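# Stand plate and saucer upright in the wooden rack

## Task

Put both the plate and the saucer upright into the wooden rack, each in a separate pocket and resting on that pocket's floor, oriented the way the reference picture (manual) shows; each dish is judged on its own. The rack must still be standing on the table at the end, and nothing may be tipped over.

## Robot and tools

Robot: two arms, left_arm and right_arm, each ending in a two-finger gripper with a wrist camera. Root links in the scene frame: left_arm at (+0.001, +0.273, 0) m, quat_wxyz (+1.000, 0, 0, +0.005); right_arm at (-0.043, -0.350, 0) m, quat_wxyz (+1.000, 0, 0, -0.013). A camera stand is fixed behind the arms.

Frame: every pose, velocity and target is in the scene frame. Its origin is at table-top height, halfway between the nominal bases. +z is up, +x points out over the table, and left_arm is on the +y side (arm names do not match image sides). For a gripper, its +z axis is the direction the fingers point, and the fingers move apart along its y axis. end_effector_position is the spot between the pads, roughly 1 cm short of the fingertips. Reported poses can be off by a few centimetres, more at long reach, and friction or load can leave an arm resting a few cm from its command without any contact.

Row format (shared by execute_actions and move): 16 numbers in one flat list covering both arms: left x, y, z (metres), qw, qx, qy, qz (w first), opening; then the same eight for the right arm. These are absolute targets in the scene frame, not offsets. Opening runs from -1 (closed) to +1 (fully open, 0.094 m). Every row must contain both arms. To keep an arm still, repeat the exact position and quaternion from the last result taken before it began holding, plus its wanted opening; to keep an orientation, repeat the same quaternion in every row. Per control step the commanded orientation is clipped to within 40 degrees of the measured one, so large turns need several commands.

execute_actions: actions is a list of actions; each action is up to 15 rows, one per 1/30 s step, and a short action repeats its final row to fill 15 steps. Each target must lie within 0.6 m of that gripper's current position along each of the gripper's own axes, or the action is rejected for both arms; the first action is checked against the latest reported state, and a malformed action rejects the whole call. cameras: list of names, ["all"], [] or null (null shows all only when actions is empty). An empty actions list returns images and full readings.

move: target is one 16-number row or a list of up to 15 rows, followed along straight lines; paths need not respect obstacles or the other arm. speed: m/s, 0.002 to 2.9 (default 0.25), one value or one per target; rotation is capped at twice that in rad/s. blend: corner rounding radius in metres per target (0 means stop there). opening_speed: rate of the opening command per second on the -1..+1 scale, at least 0.2; use a slow rate to close gently. grip_force: newtons per pad, 10 to 50, one value or one per arm; it persists until changed, and low values close slowly. blocking=false returns after about 0.5 s while the motion continues; a new move takes over the running one. The whole move is capped at 10 s. Its result adds a move: line with the outcome (done, off_target, moving, held, fault) and any limits (limits=paced: clipped; limits=held: steps withheld). Faster motion means harder impacts, and aiming beyond a contact pushes harder. Route paths around an arm's own base, not close past it.

wait: seconds from 0 to 10; arms keep their last command while a running move continues. stop: brakes the current move (needs some distance). zoom_image: camera (cam_head_left, cam_head_right, cam_left_wrist, cam_right_wrist) and region [x0, y0, x1, y1] in pixels from the top-left, at most 504 by 504, on that camera's newest image. show_instructions: displays the reference pictures. read_manual: licence texts only. finished_scene: scene = the current scene number (printed at the end of each result); it closes the scene for good.

Results: per arm end_effector_position, end_effector_quat_wxyz, Hand target (where the arm is actually being sent, possibly short of your command), Tool commands, grip_measured (measured opening on the -1..+1 scale, a little wide when empty, narrower than a squeezed part), grip_effort_nm (gripper motor effort, negative closing; not pad force), joint positions, velocities, torques, and motor temperatures. MOTOR HOT appears at 75 °C; at 90 °C an over-temperature fault folds that arm away for good, and at 100 °C it goes limp. Holding loads, stretching out or pushing at unreachable poses heats motors. Camera images are 896x504.

Avoid: the two grippers or arms touching or squeezing each other, dropping or releasing a moving dish, anything leaving the table, knocking the rack or dishes over, fast impacts with the table or fixtures, strain on wrist camera cables, and any arm fault stop. Loose objects may occasionally get a small push from outside.

Each tool is called in YAML: its name, and indented under it one key for each argument.

Reference images:

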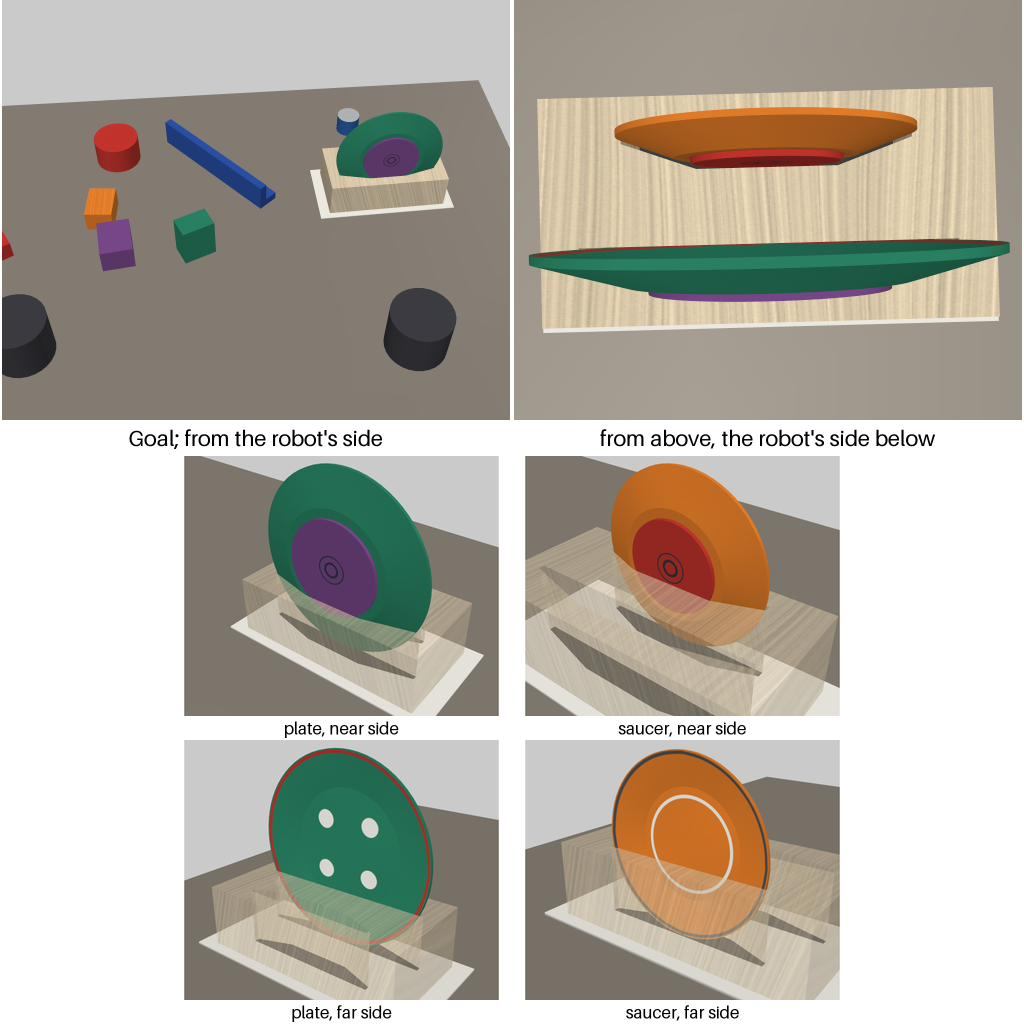

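## Session

execute_actions:
  actions: []

Scene clock: 0.00 s.
left_arm: end_effector_position=(+0.4093, +0.3204, +0.1008) grip_measured=+1.000 grip_effort_nm=n/a end_effector_quat_wxyz=(+0.571, -0.094, +0.813, +0.059) | right_arm: end_effector_position=(+0.3605, -0.3742, +0.1172) grip_measured=+1.000 grip_effort_nm=n/a end_effector_quat_wxyz=(+0.611, +0.037, +0.790, -0.034)
Joint positions: left_arm=[0.03 1.564 0.432 0.78 -0.167 -0.073 0.094] | right_arm=[-0.004 1.537 0.365 0.919 0.069 0.009 0.094]
Joint velocities: within noise
Joint torques (N m): no reading
Motor temperatures (°C): left_arm=[26 32 38 36 27 24 26] | right_arm=[28 34 42 31 28 27 27]
Heat: left arm: 38 °C; right arm: 42 °C.
Hand target: left_arm +0.4123, +0.3208, +0.1095; +0.581, -0.095, +0.806, +0.060 | right_arm +0.3607, -0.3742, +0.1173; +0.610, +0.037, +0.791, -0.034
Tool commands: left_gripper/opening=+1.0 right_gripper/opening=+1.0

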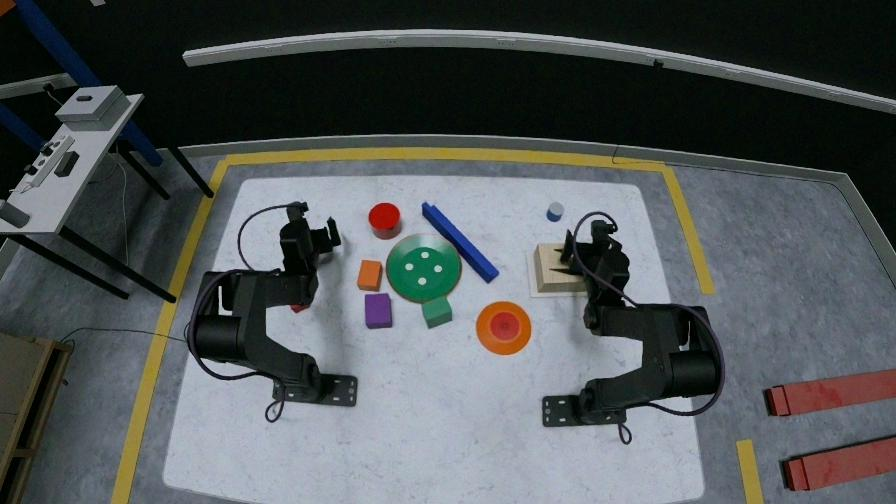

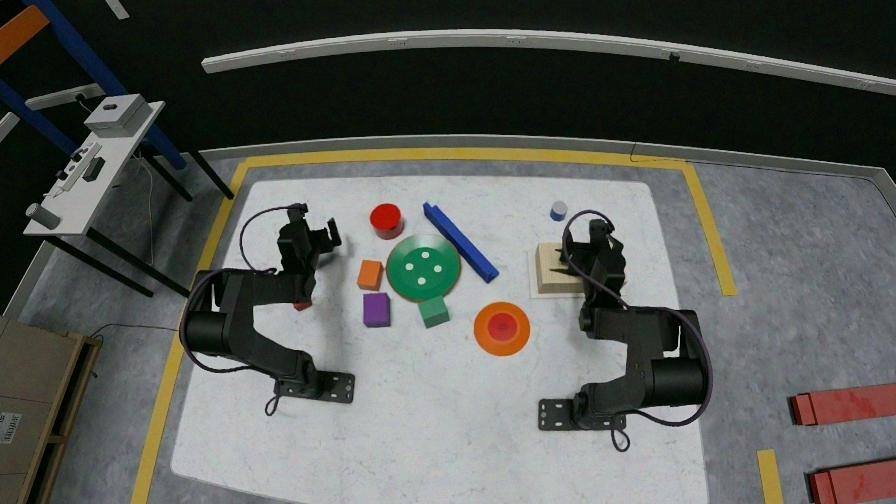

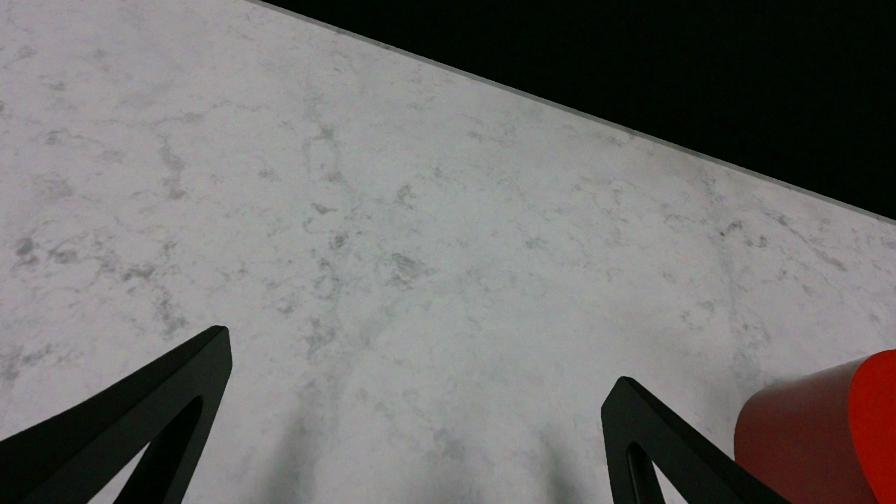

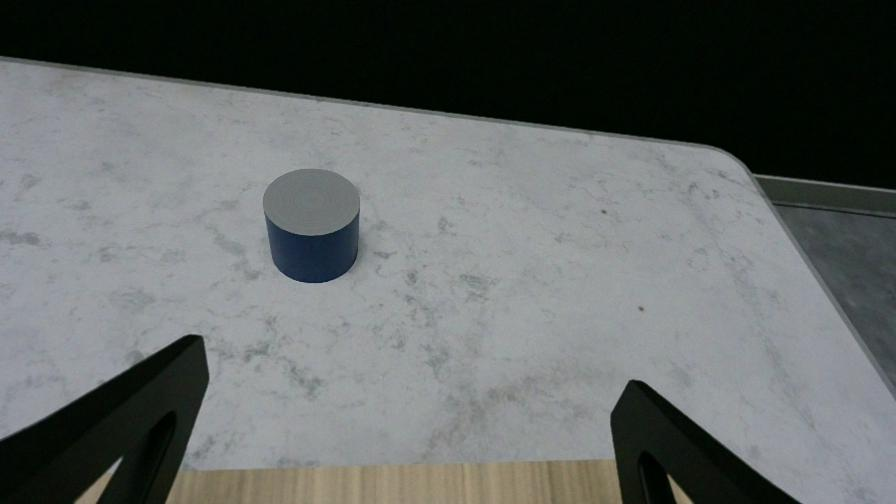

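zoom_image:
  camera: "cam_head_left"
  region: [350, 180, 650, 370]

zoom_image:
  camera: "cam_head_right"
  region: [440, 220, 640, 370]

show_instructions:

Scaled by 1.680 from the camera's 896x504 image, which has a finer 1280x720 frame.

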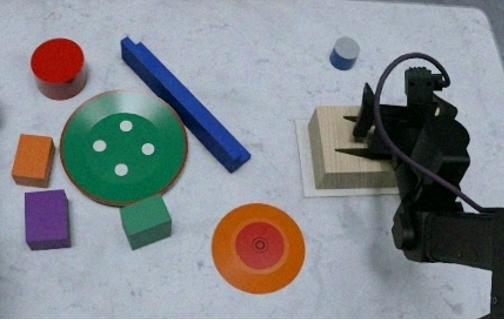

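Scaled by 2.520 from the camera's 896x504 image, which has a finer 1280x720 frame.

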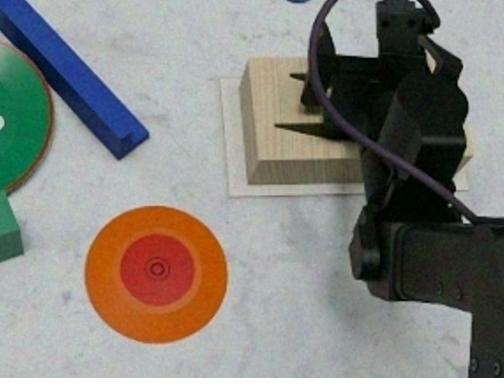

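Reference images for this scene: manual.

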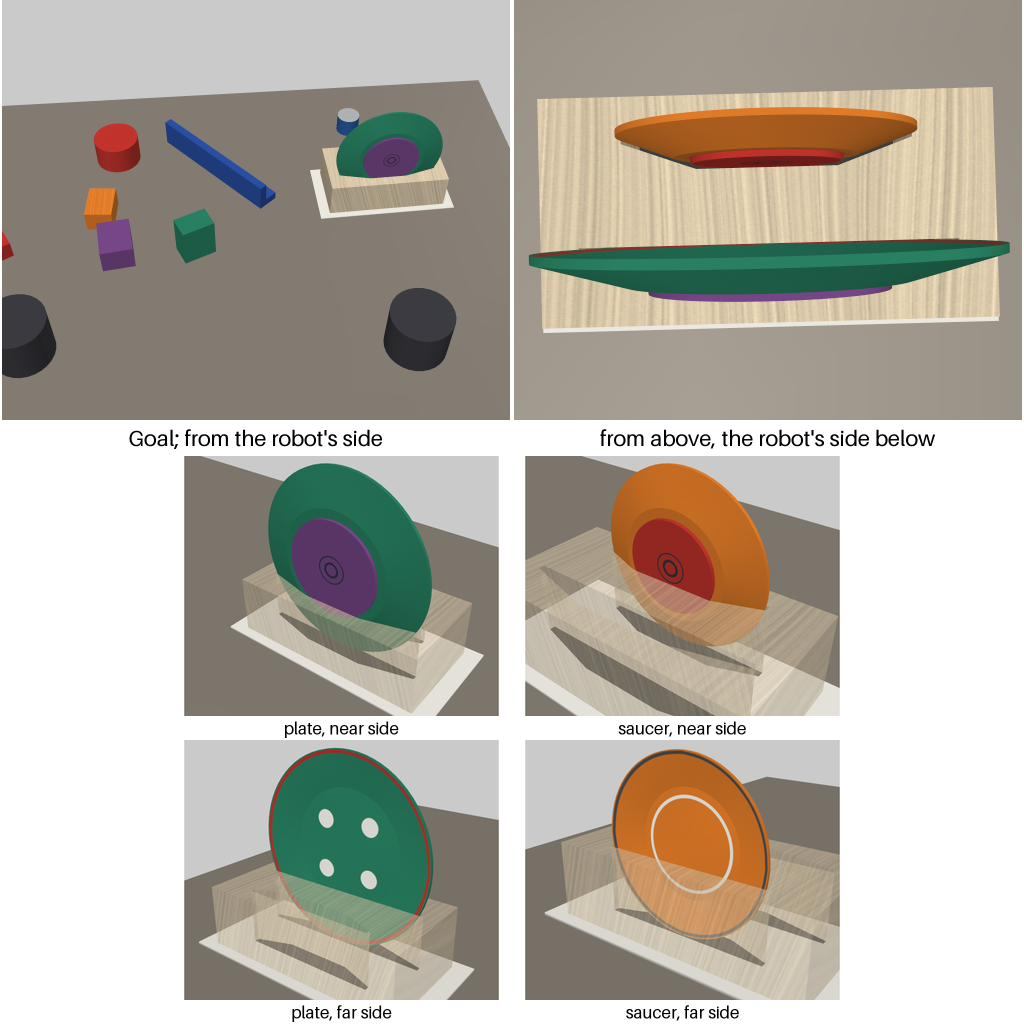

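move:
  target:
    - [0.4093,0.3204,0.1008,0.571,-0.094,0.813,0.059,1,0.34,-0.36,0.18,0.55,0,0.835,0,1]
    - [0.4093,0.3204,0.1008,0.571,-0.094,0.813,0.059,1,0.257,-0.30,0.25,0.3827,0,0.9239,0,1]
  blend: 0.03
  speed: 0.3
  cameras: ["all"]

Scene clock: 594.47 s.
left_arm: end_effector_position=(+0.4090, +0.3203, +0.1001) grip_measured=+1.000 grip_effort_nm=0.00 end_effector_quat_wxyz=(+0.570, -0.094, +0.814, +0.059) | right_arm: end_effector_position=(+0.2587, -0.3003, +0.2449) grip_measured=+1.000 grip_effort_nm=0.01 end_effector_quat_wxyz=(+0.384, -0.002, +0.923, +0.003)
Joint positions: left_arm=[0.03 1.564 0.432 0.777 -0.167 -0.073 0.094] | right_arm=[0.296 1.057 1.115 -0.858 0.184 0.191 0.094]
Joint torques (N m): left_arm=[0.13 -4.64 4.74 2.04 0 -0.01] | right_arm=[0.95 -2.17 9.03 1.54 0.15 0.1]
Motor temperatures (°C): left_arm=[25 31 35 41 26 24 23] | right_arm=[26 31 36 36 25 25 26]
Heat: left arm: 41 °C; right arm: 36 °C.
Hand target: left_arm +0.4093, +0.3205, +0.1009; +0.571, -0.094, +0.813, +0.059 | right_arm +0.2570, -0.3001, +0.2499; +0.383, +0.000, +0.924, +0.000
Off the commanded pose: left_arm 0.001 m, 0 deg | right_arm 0.005 m, 0 deg.
move: done
camera_calibration:
cam_left_wrist: T_world_to_cam=[[0.280508, -0.938449, 0.201564, 0.160231], [-0.737215, -0.345119, -0.580867, 0.505384], [0.614678, 0.0143424, -0.788648, -0.0743509], [0, 0, 0, 1]] pos_world=[0.373332, 0.325853, 0.202627]
cam_right_wrist: T_world_to_cam=[[0.098302, -0.986083, 0.134077, -0.361311], [-0.977556, -0.12091, -0.172526, 0.291656], [0.186336, -0.114108, -0.975837, 0.25484], [0, 0, 0, 1]] pos_world=[0.273142, -0.291939, 0.347444]

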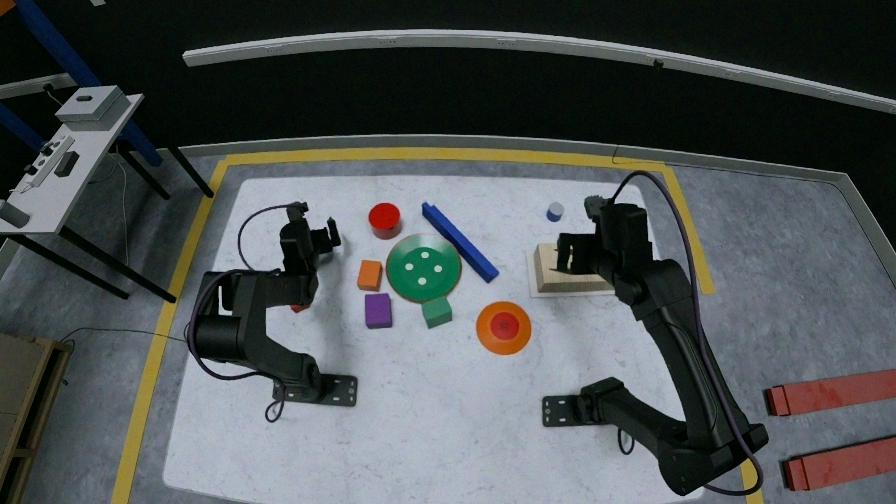

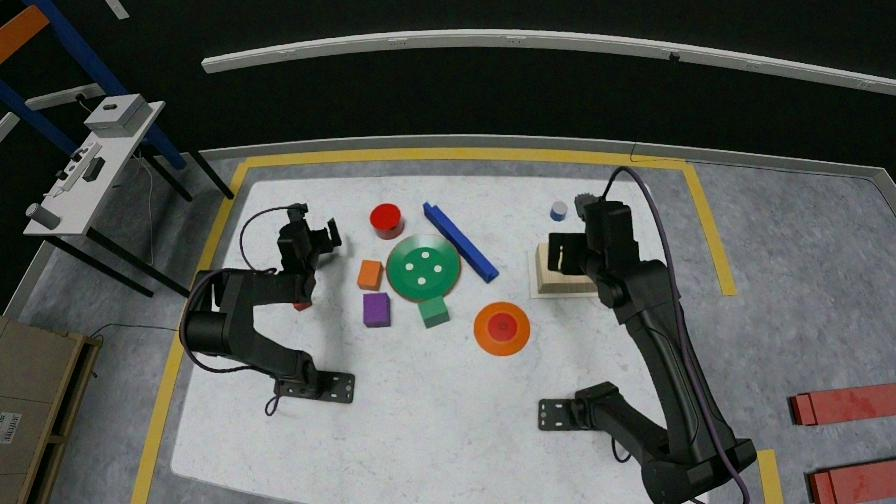

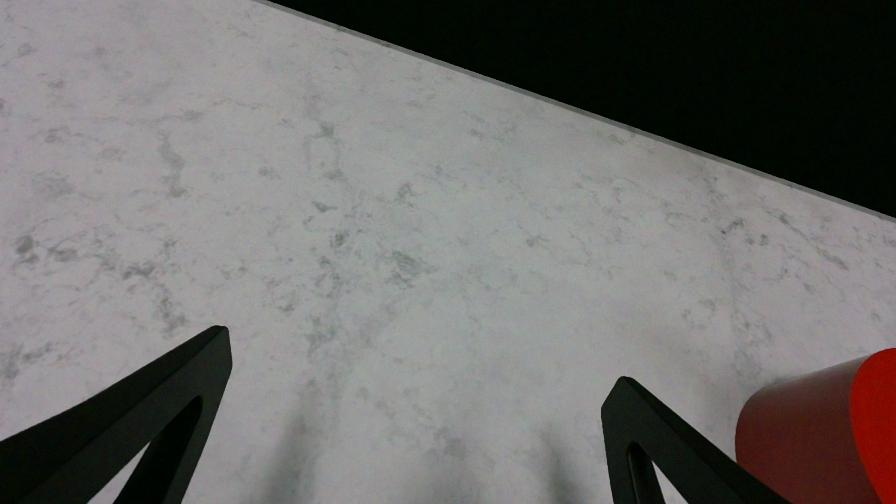

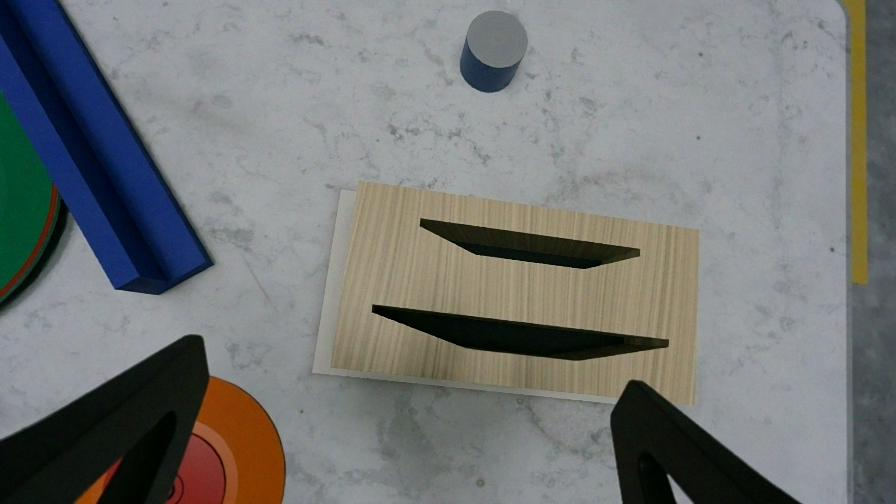

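zoom_image:
  camera: "cam_right_wrist"
  region: [300, 160, 720, 420]

zoom_image:
  camera: "cam_head_left"
  region: [470, 220, 630, 360]

zoom_image:
  camera: "cam_head_left"
  region: [350, 190, 510, 340]

Scaled by 1.200 from the camera's 896x504 image, which has a finer 1280x720 frame.

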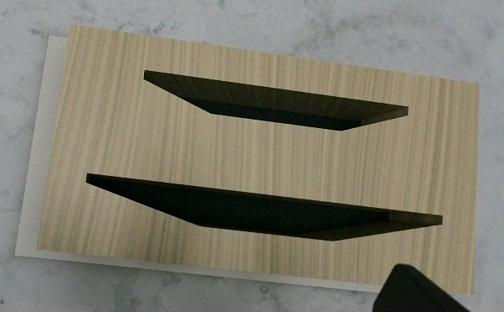

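Scaled by 3.150 from the camera's 896x504 image, which has a finer 1280x720 frame.

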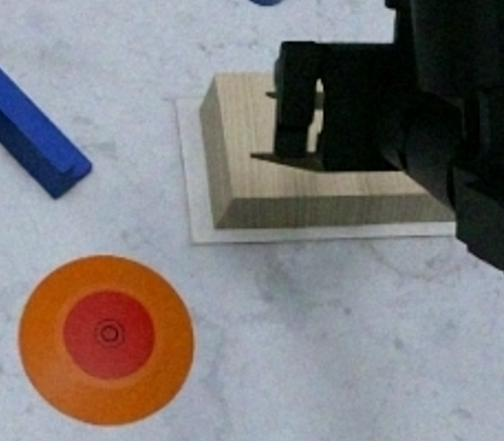

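Scaled by 3.150 from the camera's 896x504 image, which has a finer 1280x720 frame.

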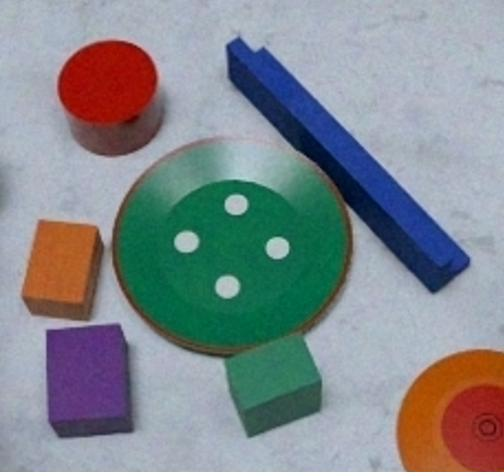

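move:
  target: [0.4093,0.3204,0.1008,0.571,-0.094,0.813,0.059,1,0.176,-0.187,0.14,0,-0.314,0.9494,0,1]
  speed: 0.4
  cameras: ["cam_right_wrist"]

move:
  target: [0.4093,0.3204,0.1008,0.571,-0.094,0.813,0.059,1,0.176,-0.187,0.08,0,-0.314,0.9494,0,1]
  speed: 0.2
  cameras: ["all"]

Scene clock: 720.50 s.
left_arm: end_effector_position=(+0.4090, +0.3203, +0.1001) grip_measured=+1.000 grip_effort_nm=0.01 end_effector_quat_wxyz=(+0.570, -0.094, +0.814, +0.059) | right_arm: end_effector_position=(+0.1777, -0.1903, +0.1366) grip_measured=+1.000 grip_effort_nm=0.01 end_effector_quat_wxyz=(+0.005, -0.308, +0.951, -0.004)
Joint positions: left_arm=[0.03 1.564 0.432 0.777 -0.167 -0.073 0.094] | right_arm=[0.658 1.565 1.343 -1.341 0.01 0.005 0.094]
Joint torques (N m): left_arm=[0.13 -4.66 4.75 2.04 0 -0.01] | right_arm=[0.64 -6.01 8.05 0.13 -0.14 -0.08]
Heat: left arm: 41 °C; right arm: 38 °C.
Hand target: left_arm +0.4093, +0.3205, +0.1009; +0.571, -0.094, +0.813, +0.059 | right_arm +0.1761, -0.1871, +0.1400; +0.000, -0.314, +0.949, +0.000
Off the commanded pose: left_arm 0.001 m, 0 deg | right_arm 0.005 m, 1 deg.
move: done
camera_calibration:
cam_right_wrist: T_world_to_cam=[[0.710231, -0.702719, 0.0419194, -0.272442], [-0.596144, -0.568709, 0.56673, -0.0468644], [-0.374412, -0.427499, -0.822837, 0.195879], [0, 0, 0, 1]] pos_world=[0.238898, -0.134364, 0.199156]
Images, in order (width x height): cam_right_wrist 896x504.

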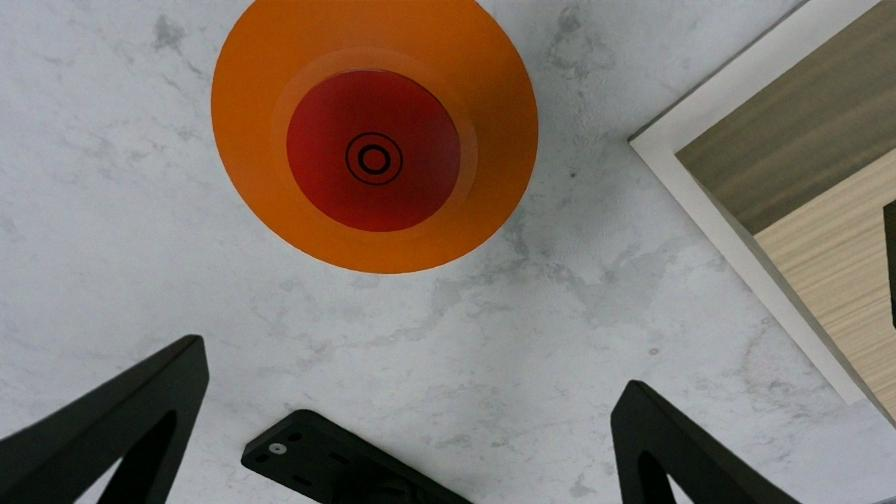

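Scene clock: 721.70 s.
left_arm: end_effector_position=(+0.4090, +0.3203, +0.1001) grip_measured=+1.000 grip_effort_nm=0.00 end_effector_quat_wxyz=(+0.570, -0.094, +0.814, +0.059) | right_arm: end_effector_position=(+0.1775, -0.1903, +0.0855) grip_measured=+1.000 grip_effort_nm=0.00 end_effector_quat_wxyz=(+0.004, -0.308, +0.951, -0.004)
Joint positions: left_arm=[0.03 1.564 0.432 0.777 -0.167 -0.073 0.094] | right_arm=[0.658 1.583 1.157 -1.139 0.01 0.004 0.094]
Joint torques (N m): left_arm=[0.13 -4.66 4.72 2.04 0 -0.01] | right_arm=[0.61 -5.9 5.3 0.53 -0.12 -0.06]
Heat: left arm: 41 °C; right arm: 38 °C.
Hand target: left_arm +0.4093, +0.3205, +0.1009; +0.571, -0.094, +0.813, +0.059 | right_arm +0.1760, -0.1871, +0.0802; +0.000, -0.314, +0.949, +0.000
Off the commanded pose: left_arm 0.001 m, 0 deg | right_arm 0.007 m, 1 deg.
move: done
camera_calibration:
cam_left_wrist: T_world_to_cam=[[0.280508, -0.938449, 0.201564, 0.160231], [-0.737215, -0.345119, -0.580867, 0.505384], [0.614678, 0.0143424, -0.788648, -0.0743509], [0, 0, 0, 1]] pos_world=[0.373332, 0.325853, 0.202627]
cam_right_wrist: T_world_to_cam=[[0.710567, -0.702415, 0.0413207, -0.270174], [-0.594946, -0.56842, 0.568277, -0.0182679], [-0.375679, -0.428382, -0.821799, 0.153819], [0, 0, 0, 1]] pos_world=[0.238895, -0.134265, 0.147953]

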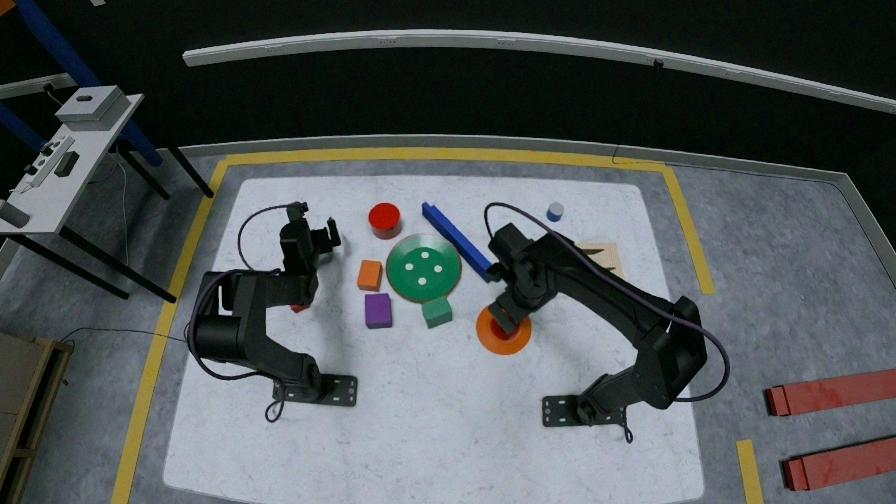

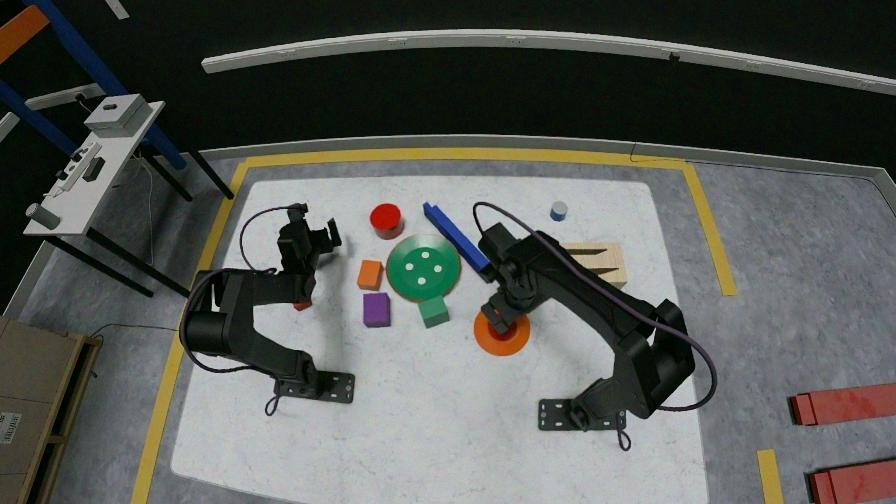

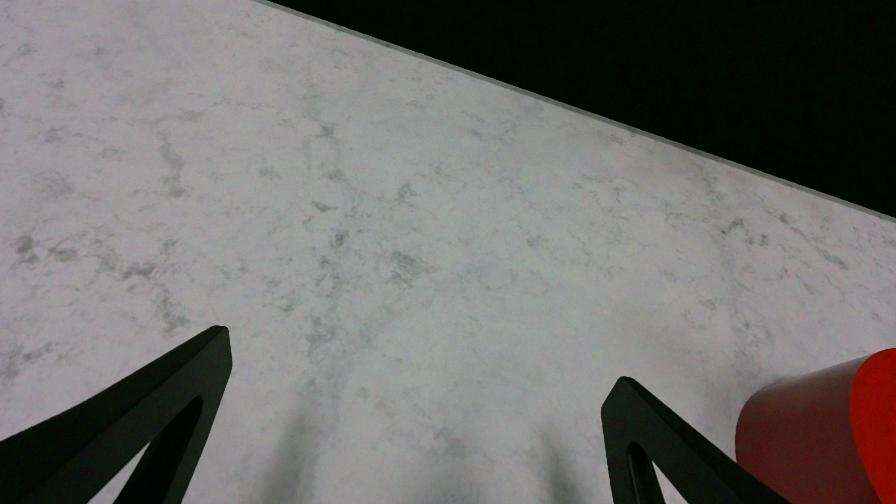

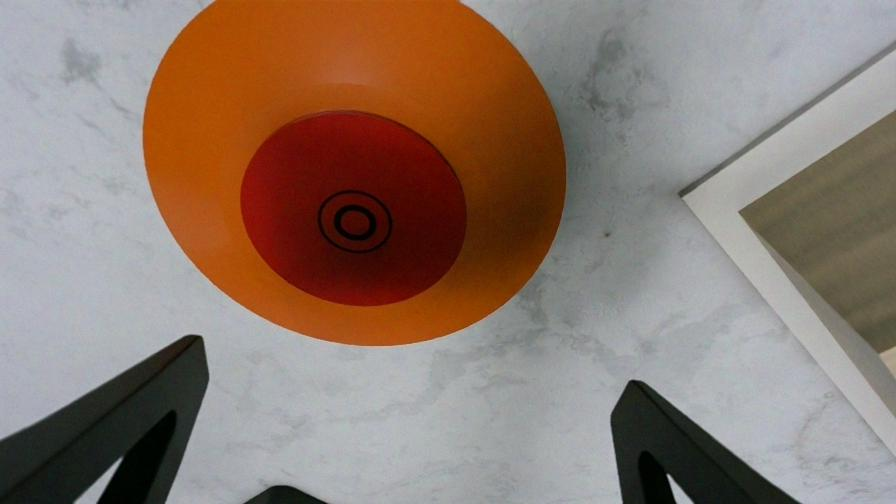

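move:
  target: [0.4093,0.3204,0.1008,0.571,-0.094,0.813,0.059,1,0.171,-0.170,0.052,0,-0.314,0.9494,0,1]
  speed: 0.15
  cameras: ["cam_right_wrist"]

Scene clock: 773.73 s.
left_arm: end_effector_position=(+0.4090, +0.3203, +0.1001) grip_measured=+1.000 grip_effort_nm=0.00 end_effector_quat_wxyz=(+0.570, -0.094, +0.814, +0.059) | right_arm: end_effector_position=(+0.1733, -0.1726, +0.0583) grip_measured=+1.000 grip_effort_nm=0.01 end_effector_quat_wxyz=(+0.005, -0.314, +0.949, -0.002)
Joint positions: left_arm=[0.03 1.564 0.432 0.777 -0.167 -0.073 0.094] | right_arm=[0.717 1.634 1.099 -1.028 0.008 0.051 0.094]
Joint torques (N m): left_arm=[0.13 -4.64 4.72 2.04 -0.01 -0.02] | right_arm=[0.7 -6.08 5.08 0.53 -0.11 0.1]
Motor temperatures (°C): left_arm=[25 30 33 41 26 24 23] | right_arm=[25 30 35 30 25 25 26]
Heat: left arm: 41 °C; right arm: 35 °C.
Hand target: left_arm +0.4093, +0.3205, +0.1009; +0.571, -0.094, +0.813, +0.059 | right_arm +0.1710, -0.1701, +0.0522; +0.000, -0.314, +0.949, +0.000
Off the commanded pose: left_arm 0.001 m, 0 deg | right_arm 0.007 m, 1 deg.
move: done
camera_calibration:
cam_right_wrist: T_world_to_cam=[[0.719094, -0.693788, 0.0395105, -0.25348], [-0.588376, -0.577614, 0.565841, 0.00208605], [-0.369752, -0.43014, -0.823567, 0.136264], [0, 0, 0, 1]] pos_world=[0.233887, -0.116044, 0.121057]
Images, in order (width x height): cam_right_wrist 896x504.

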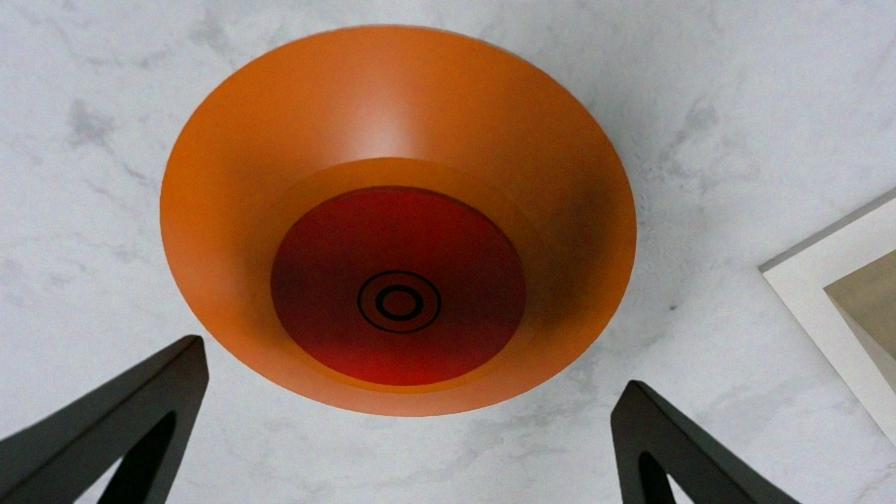

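move:
  target: [0.4093,0.3204,0.1008,0.571,-0.094,0.813,0.059,1,0.1672,-0.1664,0.030,0,-0.314,0.9494,0,1]
  speed: 0.08
  cameras: ["cam_right_wrist"]

Scene clock: 797.40 s.
left_arm: end_effector_position=(+0.4090, +0.3203, +0.1001) grip_measured=+1.000 grip_effort_nm=0.00 end_effector_quat_wxyz=(+0.570, -0.094, +0.814, +0.059) | right_arm: end_effector_position=(+0.1702, -0.1689, +0.0367) grip_measured=+1.000 grip_effort_nm=0.00 end_effector_quat_wxyz=(+0.006, -0.313, +0.950, -0.002)
Joint positions: left_arm=[0.03 1.564 0.432 0.777 -0.167 -0.073 0.094] | right_arm=[0.734 1.661 1.038 -0.938 0.008 0.07 0.094]
Joint torques (N m): left_arm=[0.13 -4.66 4.74 2.04 -0.01 -0.01] | right_arm=[0.84 -6.06 4.88 0.56 -0.11 0.07]
Heat: left arm: 41 °C; right arm: 35 °C.
Hand target: left_arm +0.4093, +0.3205, +0.1009; +0.571, -0.094, +0.813, +0.059 | right_arm +0.1671, -0.1666, +0.0302; +0.000, -0.314, +0.949, +0.000
Off the commanded pose: left_arm 0.001 m, 0 deg | right_arm 0.008 m, 1 deg.
move: done
camera_calibration:
cam_right_wrist: T_world_to_cam=[[0.717971, -0.694953, 0.0394665, -0.247914], [-0.589779, -0.57724, 0.564762, 0.0149817], [-0.369701, -0.428759, -0.82431, 0.119173], [0, 0, 0, 1]] pos_world=[0.23089, -0.112544, 0.0995589]
Images, in order (width x height): cam_right_wrist 896x504.

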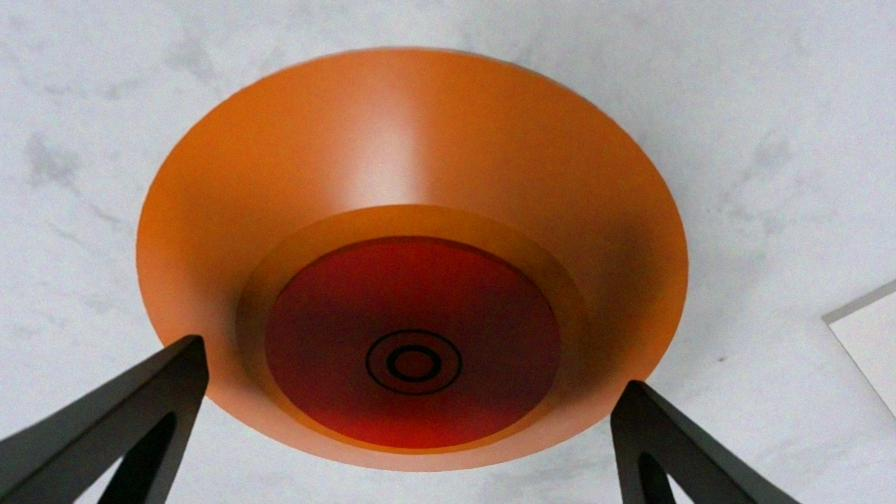

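move:
  target: [0.4093,0.3204,0.1008,0.571,-0.094,0.813,0.059,1,0.1643,-0.1692,0.019,0,-0.314,0.9494,0,1]
  speed: 0.05
  cameras: ["cam_right_wrist"]

Scene clock: 835.17 s.
left_arm: end_effector_position=(+0.4090, +0.3203, +0.1001) grip_measured=+1.000 grip_effort_nm=0.00 end_effector_quat_wxyz=(+0.570, -0.094, +0.814, +0.059) | right_arm: end_effector_position=(+0.1677, -0.1711, +0.0267) grip_measured=+1.000 grip_effort_nm=0.01 end_effector_quat_wxyz=(+0.007, -0.313, +0.950, -0.001)
Joint positions: left_arm=[0.03 1.564 0.432 0.777 -0.167 -0.073 0.094] | right_arm=[0.734 1.661 0.995 -0.891 0.008 0.07 0.094]
Joint torques (N m): left_arm=[0.12 -4.63 4.74 2.04 -0.01 -0.01] | right_arm=[0.75 -5.7 4.77 0.57 -0.1 0.07]
Heat: left arm: 41 °C; right arm: 35 °C.
Hand target: left_arm +0.4093, +0.3205, +0.1009; +0.571, -0.094, +0.813, +0.059 | right_arm +0.1641, -0.1695, +0.0192; +0.000, -0.314, +0.949, +0.000
Off the commanded pose: left_arm 0.001 m, 0 deg | right_arm 0.009 m, 1 deg.
move: done
camera_calibration:
cam_right_wrist: T_world_to_cam=[[0.717569, -0.69535, 0.0397973, -0.247176], [-0.591628, -0.578387, 0.561645, 0.0181115], [-0.367521, -0.426564, -0.826421, 0.109145], [0, 0, 0, 1]] pos_world=[0.228194, -0.114841, 0.0898645]
Images, in order (width x height): cam_right_wrist 896x504.

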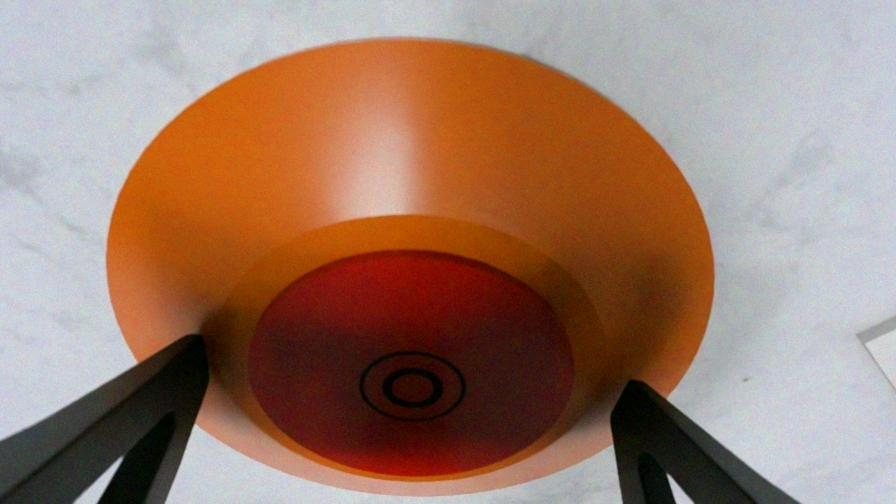

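move:
  target:
    - [0.4093,0.3204,0.1008,0.571,-0.094,0.813,0.059,1,0.1675,-0.1645,0.020,0,-0.314,0.9494,0,1]
    - [0.4093,0.3204,0.1008,0.571,-0.094,0.813,0.059,1,0.1675,-0.1645,0.020,0,-0.314,0.9494,0,0.25]
  speed: 0.04
  opening_speed: 0.4
  cameras: ["cam_right_wrist"]

Scene clock: 909.27 s.
left_arm: end_effector_position=(+0.4090, +0.3203, +0.1001) grip_measured=+1.000 grip_effort_nm=0.00 end_effector_quat_wxyz=(+0.570, -0.094, +0.814, +0.059) | right_arm: end_effector_position=(+0.1680, -0.1677, +0.0280) grip_measured=+0.449 grip_effort_nm=-1.02 end_effector_quat_wxyz=(+0.008, -0.314, +0.949, -0.001)
Joint positions: left_arm=[0.03 1.564 0.432 0.777 -0.167 -0.073 0.094] | right_arm=[0.743 1.666 1.006 -0.896 0.008 0.077 0.068]
Joint torques (N m): left_arm=[0.13 -4.66 4.74 2.04 -0.01 -0.01] | right_arm=[0.39 -4.81 5.79 0.56 -0.11 0.06]
Heat: left arm: 41 °C; right arm: 34 °C.
Hand target: left_arm +0.4093, +0.3205, +0.1009; +0.571, -0.094, +0.813, +0.059 | right_arm +0.1673, -0.1647, +0.0202; +0.000, -0.314, +0.949, +0.000
Off the commanded pose: left_arm 0.001 m, 0 deg | right_arm 0.009 m, 1 deg.
move: done
camera_calibration:
cam_right_wrist: T_world_to_cam=[[0.719135, -0.693685, 0.0405717, -0.245039], [-0.591167, -0.58008, 0.560383, 0.0191723], [-0.365195, -0.426976, -0.827239, 0.111297], [0, 0, 0, 1]] pos_world=[0.228195, -0.111337, 0.0912669]
Images, in order (width x height): cam_right_wrist 896x504.

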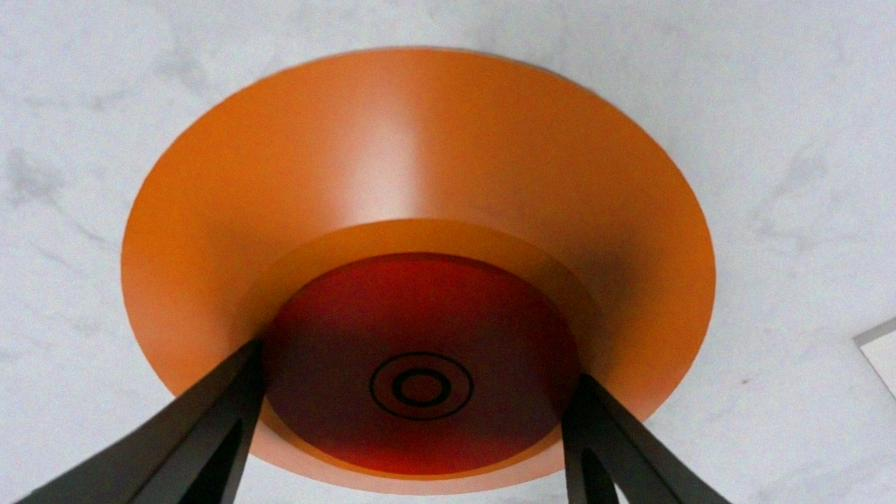

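move:
  target:
    - [0.4093,0.3204,0.1008,0.571,-0.094,0.813,0.059,1,0.1675,-0.1645,0.050,0,-0.314,0.9494,0,0.25]
    - [0.4093,0.3204,0.1008,0.571,-0.094,0.813,0.059,1,0.1675,-0.1645,0.14,0,-0.314,0.9494,0,0.25]
  speed: [0.05,0.15]
  blend: 0.02
  cameras: ["cam_right_wrist"]

Scene clock: 919.50 s.
left_arm: end_effector_position=(+0.4090, +0.3203, +0.1001) grip_measured=+1.000 grip_effort_nm=0.00 end_effector_quat_wxyz=(+0.570, -0.094, +0.814, +0.059) | right_arm: end_effector_position=(+0.1696, -0.1662, +0.1286) grip_measured=+0.448 grip_effort_nm=-1.02 end_effector_quat_wxyz=(-0.008, -0.314, +0.949, -0.008)
Joint positions: left_arm=[0.03 1.564 0.432 0.777 -0.167 -0.073 0.094] | right_arm=[0.743 1.625 1.373 -1.34 0.008 0.078 0.068]
Joint torques (N m): left_arm=[0.12 -4.64 4.74 2.03 0 -0.01] | right_arm=[0.35 -9.28 7.84 0.06 -0.12 0.05]
Heat: left arm: 41 °C; right arm: 34 °C.
Hand target: left_arm +0.4093, +0.3205, +0.1009; +0.571, -0.094, +0.813, +0.059 | right_arm +0.1675, -0.1646, +0.1397; +0.000, -0.314, +0.949, +0.000
Off the commanded pose: left_arm 0.001 m, 0 deg | right_arm 0.012 m, 1 deg.
move: off_target (right_arm); blend cut to 0.0149 m at target 1
camera_calibration:
cam_right_wrist: T_world_to_cam=[[0.719634, -0.693342, 0.0374731, -0.248993], [-0.57608, -0.566055, 0.589673, -0.0394642], [-0.387633, -0.445936, -0.806772, 0.193752], [0, 0, 0, 1]] pos_world=[0.231553, -0.108575, 0.188915]
Images, in order (width x height): cam_right_wrist 896x504.

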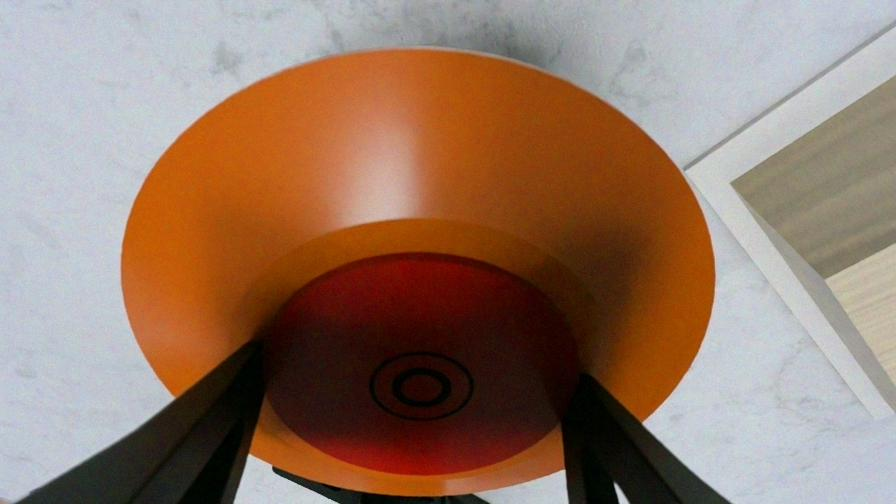

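move:
  target:
    - [0.34,0.25,0.22,0.5536,0.2588,0.7397,-0.2807,1,0.22,-0.26,0.23,0.41,-0.13,0.88,0.06,0.25]
    - [0.33,-0.03,0.19,0.5,0.5,0.5,-0.5,1,0.31,-0.3725,0.19,0.6428,0,0.766,0,0.25]
  speed: 0.4
  blend: 0.04
  cameras: ["all"]

Scene clock: 1248.23 s.
left_arm: end_effector_position=(+0.3278, -0.0281, +0.1887) grip_measured=+1.000 grip_effort_nm=-0.01 end_effector_quat_wxyz=(+0.498, +0.495, +0.509, -0.497) | right_arm: end_effector_position=(+0.3104, -0.3715, +0.1893) grip_measured=+0.448 grip_effort_nm=-1.02 end_effector_quat_wxyz=(+0.635, -0.001, +0.772, -0.003)
Joint positions: left_arm=[-0.369 1.869 0.839 1.006 1.198 0.01 0.094] | right_arm=[-0.095 1.005 0.341 0.469 -0.117 -0.028 0.068]
Joint torques (N m): left_arm=[0.02 -5.87 6.56 1.85 0.19 -0.1] | right_arm=[-0.95 -1.87 6.02 2.75 -0.17 0.05]
Heat: left arm: 41 °C; right arm: 35 °C.
Hand target: left_arm +0.3300, -0.0299, +0.1900; +0.500, +0.500, +0.500, -0.499 | right_arm +0.3099, -0.3725, +0.1901; +0.642, +0.000, +0.766, +0.000
Off the commanded pose: left_arm 0.003 m, 1 deg | right_arm 0.001 m, 1 deg.
move: done
camera_calibration:
cam_left_wrist: T_world_to_cam=[[-0.97671, -0.0127729, 0.214183, 0.273901], [-0.185467, 0.552188, -0.812829, 0.264698], [-0.107887, -0.833622, -0.541696, 0.216879], [0, 0, 0, 1]] pos_world=[0.340013, 0.0381306, 0.273971]
cam_right_wrist: T_world_to_cam=[[-0.00088043, -0.985172, 0.17157, -0.40502], [-0.717842, -0.118825, -0.685991, 0.341313], [0.696205, -0.123764, -0.707093, -0.029816], [0, 0, 0, 1]] pos_world=[0.265411, -0.362147, 0.282544]

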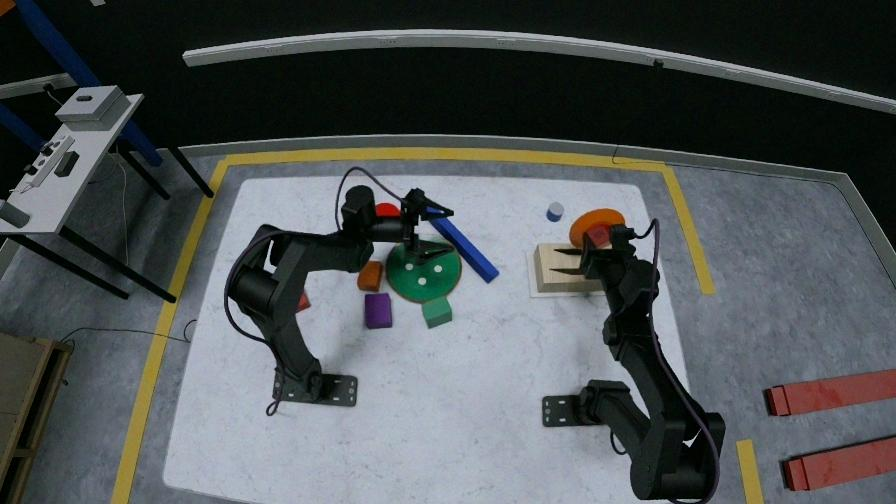

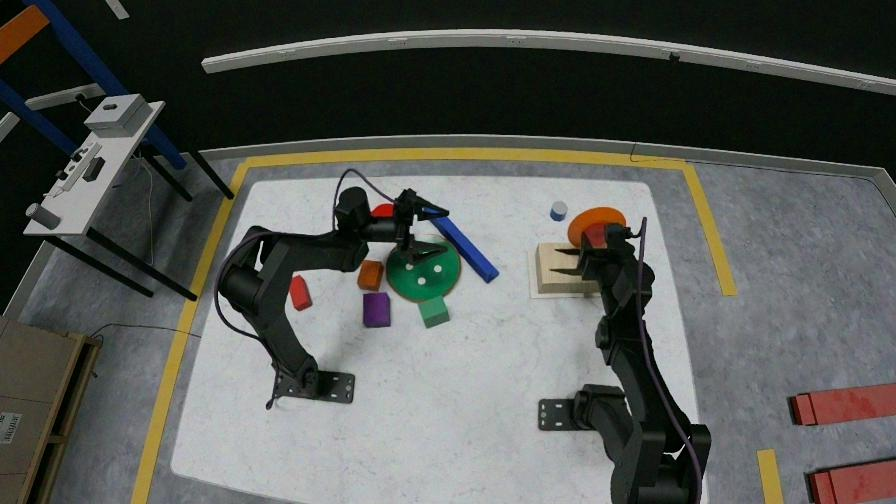

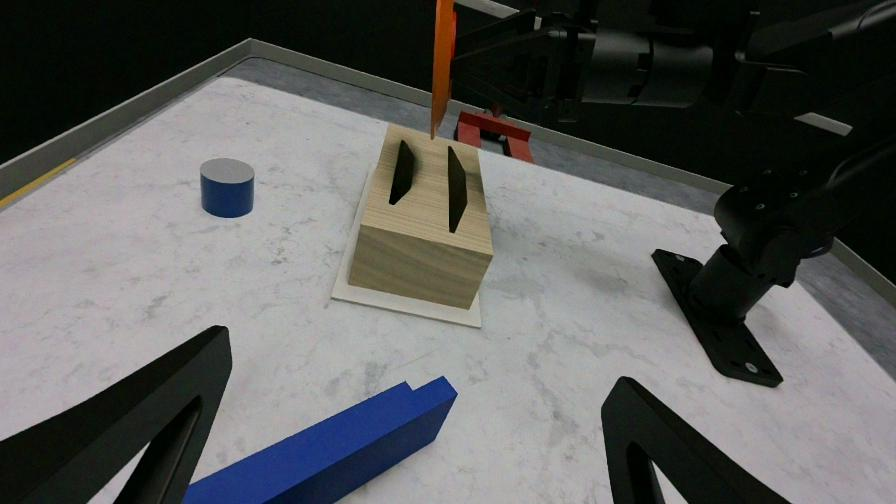

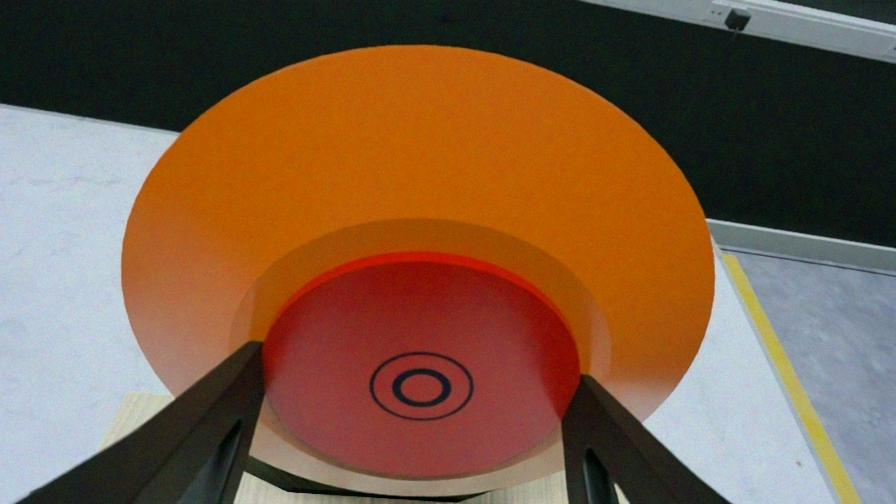

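zoom_image:
  camera: "cam_left_wrist"
  region: [320, 0, 600, 330]

zoom_image:
  camera: "cam_head_left"
  region: [510, 190, 650, 310]

Scaled by 1.527 from the camera's 896x504 image, which has a finer 1280x720 frame.

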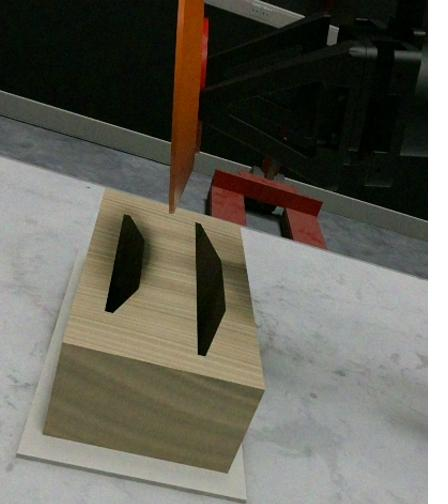

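Scaled by 3.600 from the camera's 896x504 image, which has a finer 1280x720 frame.

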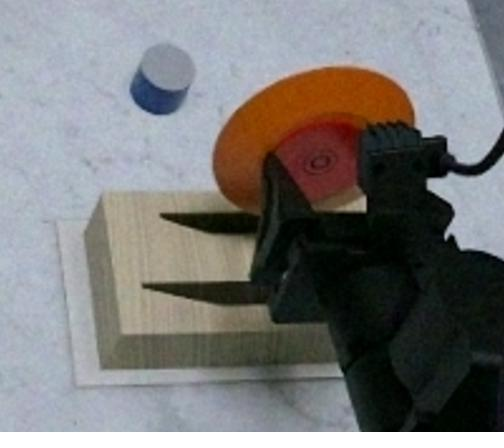

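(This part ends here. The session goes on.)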